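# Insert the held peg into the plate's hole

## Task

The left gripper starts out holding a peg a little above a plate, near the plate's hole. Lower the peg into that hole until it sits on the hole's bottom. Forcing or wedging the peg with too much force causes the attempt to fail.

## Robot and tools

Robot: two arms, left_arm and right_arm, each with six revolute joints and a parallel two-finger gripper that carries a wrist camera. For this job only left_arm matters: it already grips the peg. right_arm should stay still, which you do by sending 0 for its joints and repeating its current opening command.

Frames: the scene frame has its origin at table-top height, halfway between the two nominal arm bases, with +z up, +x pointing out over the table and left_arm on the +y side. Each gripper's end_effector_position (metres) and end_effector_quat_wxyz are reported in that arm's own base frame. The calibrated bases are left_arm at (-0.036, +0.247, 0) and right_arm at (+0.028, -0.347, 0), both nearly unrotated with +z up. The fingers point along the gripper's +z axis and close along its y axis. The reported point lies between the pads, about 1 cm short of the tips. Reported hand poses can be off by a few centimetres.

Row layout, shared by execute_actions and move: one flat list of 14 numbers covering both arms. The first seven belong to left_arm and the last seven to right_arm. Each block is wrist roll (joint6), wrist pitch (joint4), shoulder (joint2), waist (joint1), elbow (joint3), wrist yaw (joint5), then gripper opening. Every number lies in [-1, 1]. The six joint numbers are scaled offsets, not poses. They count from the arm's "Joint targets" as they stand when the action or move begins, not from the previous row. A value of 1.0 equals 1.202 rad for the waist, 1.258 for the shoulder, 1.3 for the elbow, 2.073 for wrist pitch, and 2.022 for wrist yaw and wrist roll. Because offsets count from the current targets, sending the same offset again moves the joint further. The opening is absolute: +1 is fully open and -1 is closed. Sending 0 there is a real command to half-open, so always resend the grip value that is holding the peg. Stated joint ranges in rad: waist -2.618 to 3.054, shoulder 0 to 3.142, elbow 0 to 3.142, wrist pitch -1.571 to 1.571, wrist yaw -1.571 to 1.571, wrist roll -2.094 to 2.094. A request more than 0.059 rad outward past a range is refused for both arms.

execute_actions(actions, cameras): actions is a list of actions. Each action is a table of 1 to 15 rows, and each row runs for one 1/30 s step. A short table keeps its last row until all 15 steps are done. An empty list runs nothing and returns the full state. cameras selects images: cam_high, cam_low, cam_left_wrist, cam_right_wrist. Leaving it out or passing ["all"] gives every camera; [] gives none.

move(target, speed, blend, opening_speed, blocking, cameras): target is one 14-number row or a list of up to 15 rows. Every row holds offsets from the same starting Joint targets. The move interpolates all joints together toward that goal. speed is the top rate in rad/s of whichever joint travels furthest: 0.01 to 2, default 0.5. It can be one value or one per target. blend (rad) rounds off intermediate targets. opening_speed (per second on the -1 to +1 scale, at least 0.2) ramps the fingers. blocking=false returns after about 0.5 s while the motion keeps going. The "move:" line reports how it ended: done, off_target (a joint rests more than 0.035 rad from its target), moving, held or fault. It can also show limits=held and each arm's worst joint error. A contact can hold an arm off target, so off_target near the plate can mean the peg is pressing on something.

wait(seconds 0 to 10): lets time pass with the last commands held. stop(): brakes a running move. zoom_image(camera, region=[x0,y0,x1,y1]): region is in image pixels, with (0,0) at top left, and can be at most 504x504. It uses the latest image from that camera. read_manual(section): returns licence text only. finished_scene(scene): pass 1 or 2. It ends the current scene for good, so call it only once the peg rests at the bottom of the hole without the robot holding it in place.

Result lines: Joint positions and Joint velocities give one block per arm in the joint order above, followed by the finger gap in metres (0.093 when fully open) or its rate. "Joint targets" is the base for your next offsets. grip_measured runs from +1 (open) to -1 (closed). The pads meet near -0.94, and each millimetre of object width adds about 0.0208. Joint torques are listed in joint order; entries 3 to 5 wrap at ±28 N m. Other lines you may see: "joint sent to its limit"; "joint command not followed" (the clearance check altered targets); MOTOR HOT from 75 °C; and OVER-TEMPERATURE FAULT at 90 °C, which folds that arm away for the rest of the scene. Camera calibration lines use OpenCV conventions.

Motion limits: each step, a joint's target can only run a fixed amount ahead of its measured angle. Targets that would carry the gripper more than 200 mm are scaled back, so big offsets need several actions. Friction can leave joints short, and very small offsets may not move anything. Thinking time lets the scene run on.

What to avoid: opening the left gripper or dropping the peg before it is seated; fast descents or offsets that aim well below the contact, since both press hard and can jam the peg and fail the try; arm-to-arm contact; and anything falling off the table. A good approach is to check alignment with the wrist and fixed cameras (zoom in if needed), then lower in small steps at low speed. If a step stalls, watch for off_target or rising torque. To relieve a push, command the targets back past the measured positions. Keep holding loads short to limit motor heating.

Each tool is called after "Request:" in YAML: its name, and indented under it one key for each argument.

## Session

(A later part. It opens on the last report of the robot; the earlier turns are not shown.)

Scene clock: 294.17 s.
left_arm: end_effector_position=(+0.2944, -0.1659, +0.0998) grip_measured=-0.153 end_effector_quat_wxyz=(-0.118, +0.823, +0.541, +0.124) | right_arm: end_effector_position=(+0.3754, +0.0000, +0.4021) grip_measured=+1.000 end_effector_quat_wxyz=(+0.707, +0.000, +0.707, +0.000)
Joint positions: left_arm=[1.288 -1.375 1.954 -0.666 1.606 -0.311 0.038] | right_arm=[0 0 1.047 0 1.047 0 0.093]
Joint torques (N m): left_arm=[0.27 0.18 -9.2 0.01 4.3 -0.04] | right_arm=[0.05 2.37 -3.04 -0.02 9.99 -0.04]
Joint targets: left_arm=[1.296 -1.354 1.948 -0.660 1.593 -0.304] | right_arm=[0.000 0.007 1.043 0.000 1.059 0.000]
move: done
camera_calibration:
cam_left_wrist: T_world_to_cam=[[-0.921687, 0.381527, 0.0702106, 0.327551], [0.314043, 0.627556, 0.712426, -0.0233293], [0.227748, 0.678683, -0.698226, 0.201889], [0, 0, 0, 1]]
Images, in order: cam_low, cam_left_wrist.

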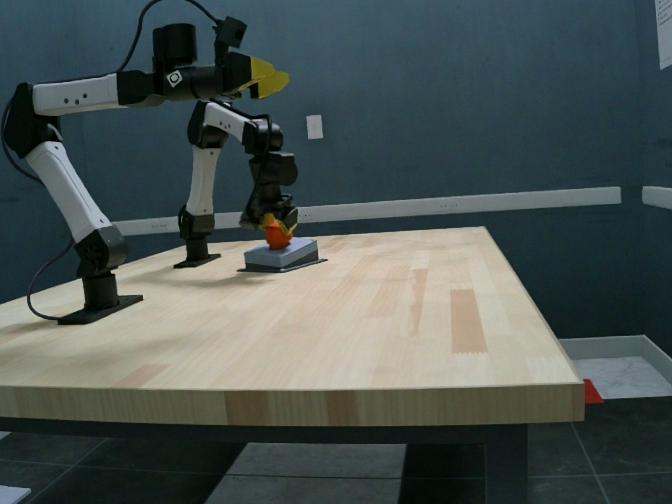

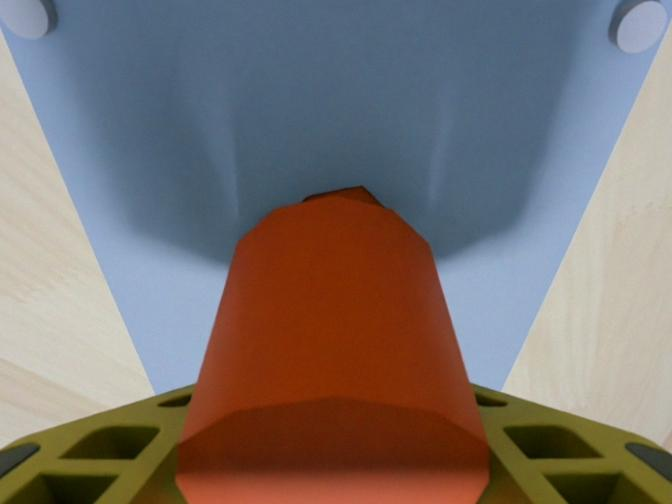

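Request:
move:
  target:
    - [-0.006,0,0,-0.0165,0,-0.022,-0.921165,0,0,0,0,0,0,1]
    - [-0.006,-0.002,0,-0.0165,0.008,-0.022,-0.921165,0,0,0,0,0,0,1]
  speed: 0.05
  cameras: []

Request:
move:
  target: [0,0,0,0,0,0,0.9,0,0,0,0,0,0,1]
  opening_speed: 0.7
  cameras: ["cam_left_wrist","cam_low"]

Request:
zoom_image:
  camera: "cam_left_wrist"
  region: [240, 150, 440, 280]

Request:
zoom_image:
  camera: "cam_low"
  region: [250, 190, 310, 260]

Scene clock: 302.50 s.
left_arm: end_effector_position=(+0.2939, -0.1661, +0.0995) grip_measured=-0.153 end_effector_quat_wxyz=(-0.122, +0.825, +0.535, +0.133) | right_arm: end_effector_position=(+0.3754, +0.0000, +0.4021) grip_measured=+1.000 end_effector_quat_wxyz=(+0.707, +0.000, +0.707, +0.000)
Joint positions: left_arm=[1.288 -1.373 1.954 -0.677 1.601 -0.33 0.038] | right_arm=[0 0 1.047 0 1.047 0 0.093]
Joint torques (N m): left_arm=[0.1 0.19 -8.98 -0.98 5.5 -0.25] | right_arm=[0.01 2.31 -3.08 -0.16 9.7 -0.01]
Joint targets: left_arm=[1.284 -1.358 1.948 -0.680 1.603 -0.348] | right_arm=[0.000 0.007 1.043 0.000 1.059 0.000]
move: done

Scene clock: 305.33 s.
left_arm: end_effector_position=(+0.2945, -0.1658, +0.0997) grip_measured=+0.897 end_effector_quat_wxyz=(-0.122, +0.825, +0.535, +0.136) | right_arm: end_effector_position=(+0.3754, +0.0000, +0.4021) grip_measured=+1.000 end_effector_quat_wxyz=(+0.707, +0.000, +0.707, +0.000)
Joint positions: left_arm=[1.288 -1.372 1.954 -0.677 1.601 -0.335 0.088] | right_arm=[0 0 1.047 0 1.047 0 0.093]
Joint torques (N m): left_arm=[0.09 0.18 -9.21 -0.77 5.78 -0.19] | right_arm=[0 2.27 -3.34 -0.21 9.85 0.01]
Joint targets: left_arm=[1.284 -1.358 1.948 -0.680 1.603 -0.348] | right_arm=[0.000 0.007 1.043 0.000 1.059 0.000]
move: done
camera_calibration:
cam_left_wrist: T_world_to_cam=[[-0.917004, 0.393296, 0.0664908, 0.328547], [0.313897, 0.608688, 0.728675, -0.028118], [0.246113, 0.689069, -0.681624, 0.196336], [0, 0, 0, 1]]
Images, in order: cam_low, cam_left_wrist.

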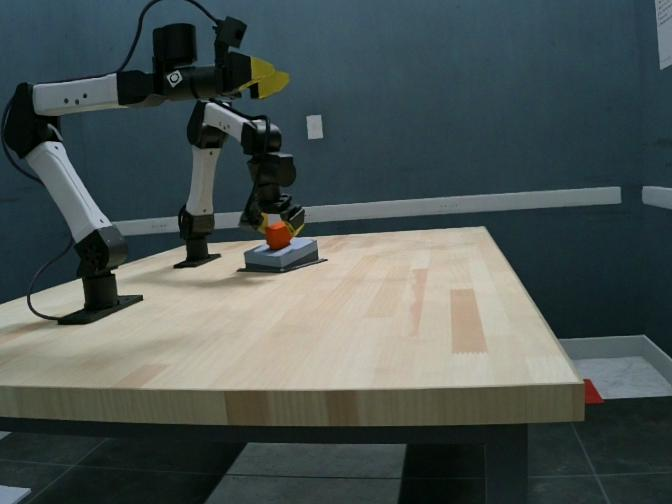

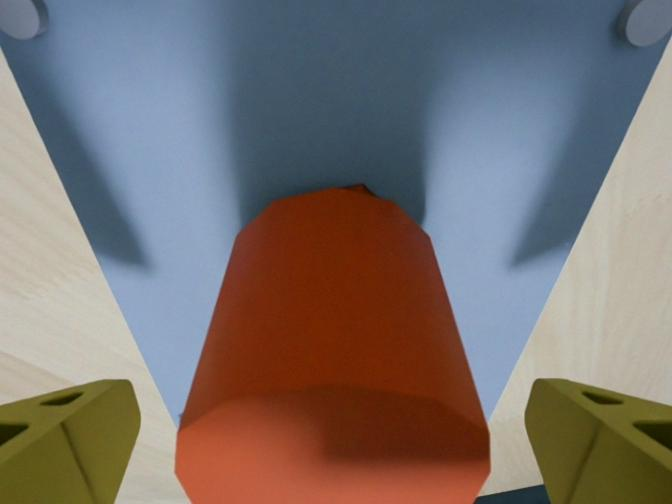

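Scaled by 2.520 from the camera's 672x504 image, which has a finer 960x720 frame.

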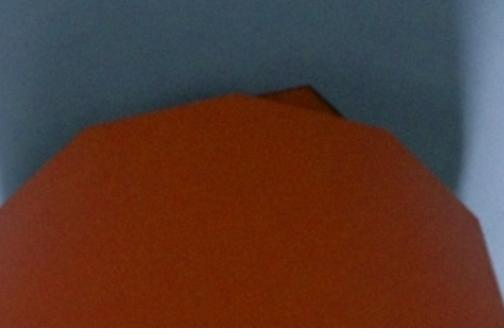

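Scaled by 7.200 from the camera's 672x504 image, which has a finer 960x720 frame.

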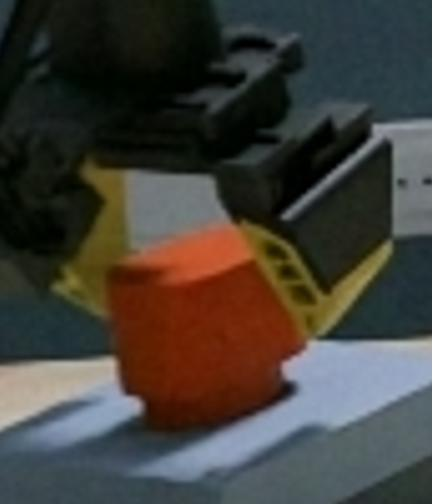

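Request:
move:
  target: [0,-0.101,0,0,0.177,0,0.9,0,0,0,0,0,0,1]
  speed: 0.15
  cameras: ["cam_left_wrist","cam_low","cam_high"]

Request:
zoom_image:
  camera: "cam_left_wrist"
  region: [200, 50, 500, 350]

Request:
zoom_image:
  camera: "cam_low"
  region: [230, 190, 330, 280]

Request:
zoom_image:
  camera: "cam_high"
  region: [230, 250, 340, 350]

Scene clock: 310.57 s.
left_arm: end_effector_position=(+0.3003, -0.1703, +0.1511) grip_measured=+0.897 end_effector_quat_wxyz=(-0.109, +0.824, +0.538, +0.140) | right_arm: end_effector_position=(+0.3754, +0.0000, +0.4021) grip_measured=+1.000 end_effector_quat_wxyz=(+0.707, +0.000, +0.707, +0.000)
Joint positions: left_arm=[1.288 -1.55 1.954 -0.677 1.809 -0.335 0.088] | right_arm=[0 0 1.047 0 1.047 0 0.093]
Joint torques (N m): left_arm=[0.13 -0.1 -9.22 -0.84 7.64 -0.27] | right_arm=[0 2.24 -3.15 -0.21 9.84 0.01]
Joint targets: left_arm=[1.284 -1.567 1.948 -0.680 1.833 -0.348] | right_arm=[0.000 0.007 1.043 0.000 1.059 0.000]
move: done
camera_calibration:
cam_left_wrist: T_world_to_cam=[[-0.918205, 0.394302, 0.0377654, 0.337061], [0.296905, 0.622004, 0.72454, -0.0566178], [0.262197, 0.676489, -0.688197, 0.22711], [0, 0, 0, 1]]
Images, in order: cam_high, cam_low, cam_left_wrist.

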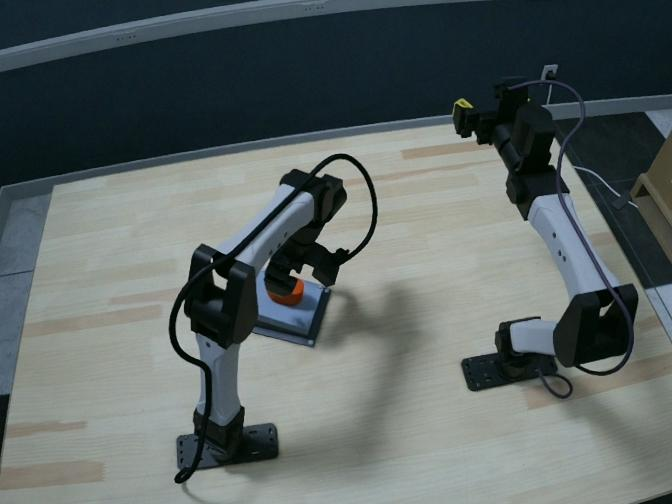

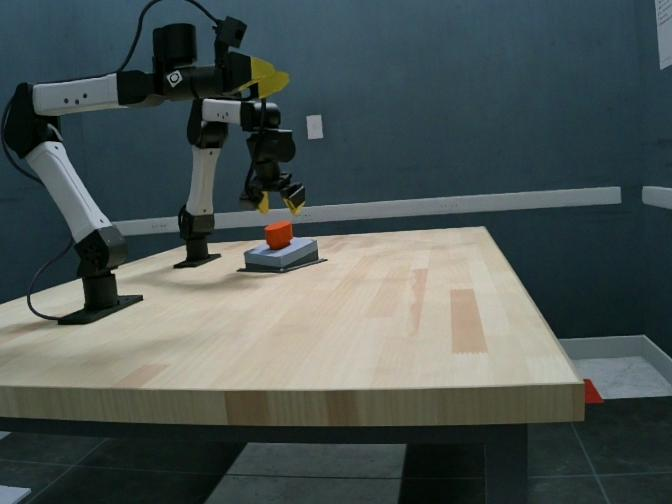

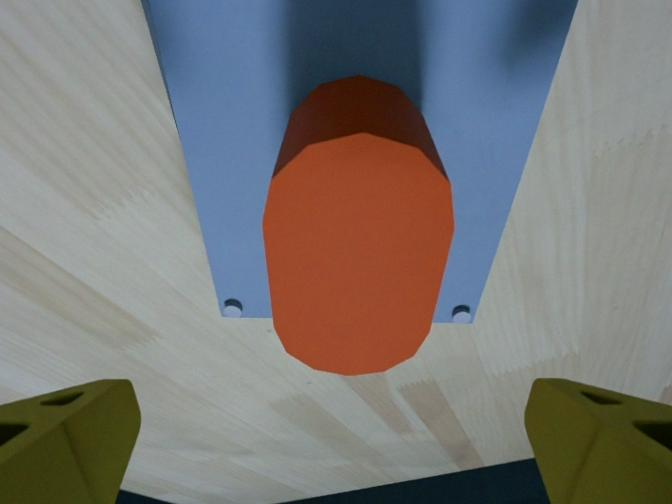

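Scaled by 1.680 from the camera's 672x504 image, which has a finer 960x720 frame.

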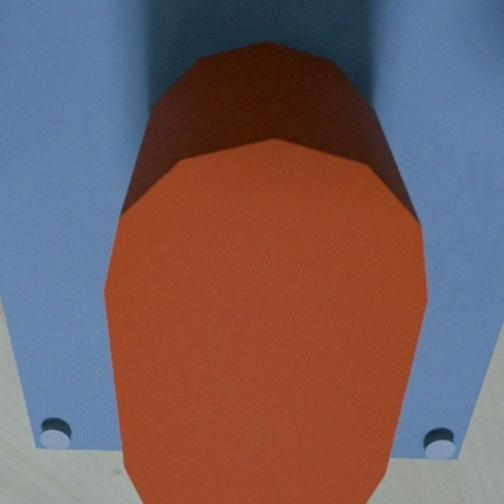

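Scaled by 5.040 from the camera's 672x504 image, which has a finer 960x720 frame.

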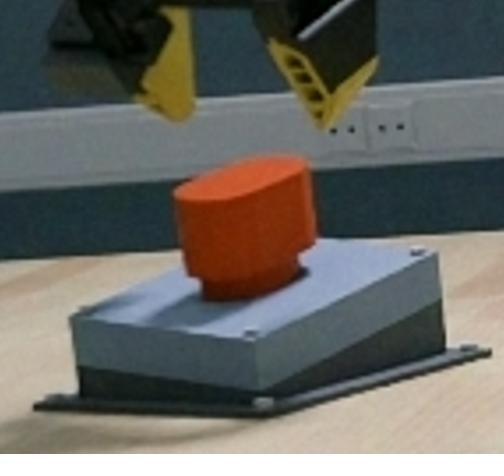

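Scaled by 4.582 from the camera's 672x504 image, which has a finer 960x720 frame.

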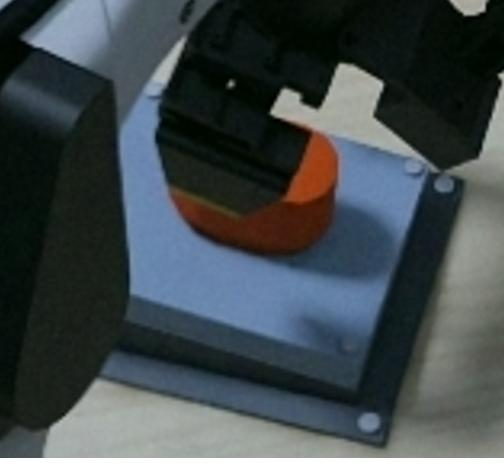

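Request:
finished_scene:
  scene: 2

The scene is finished: the task was done.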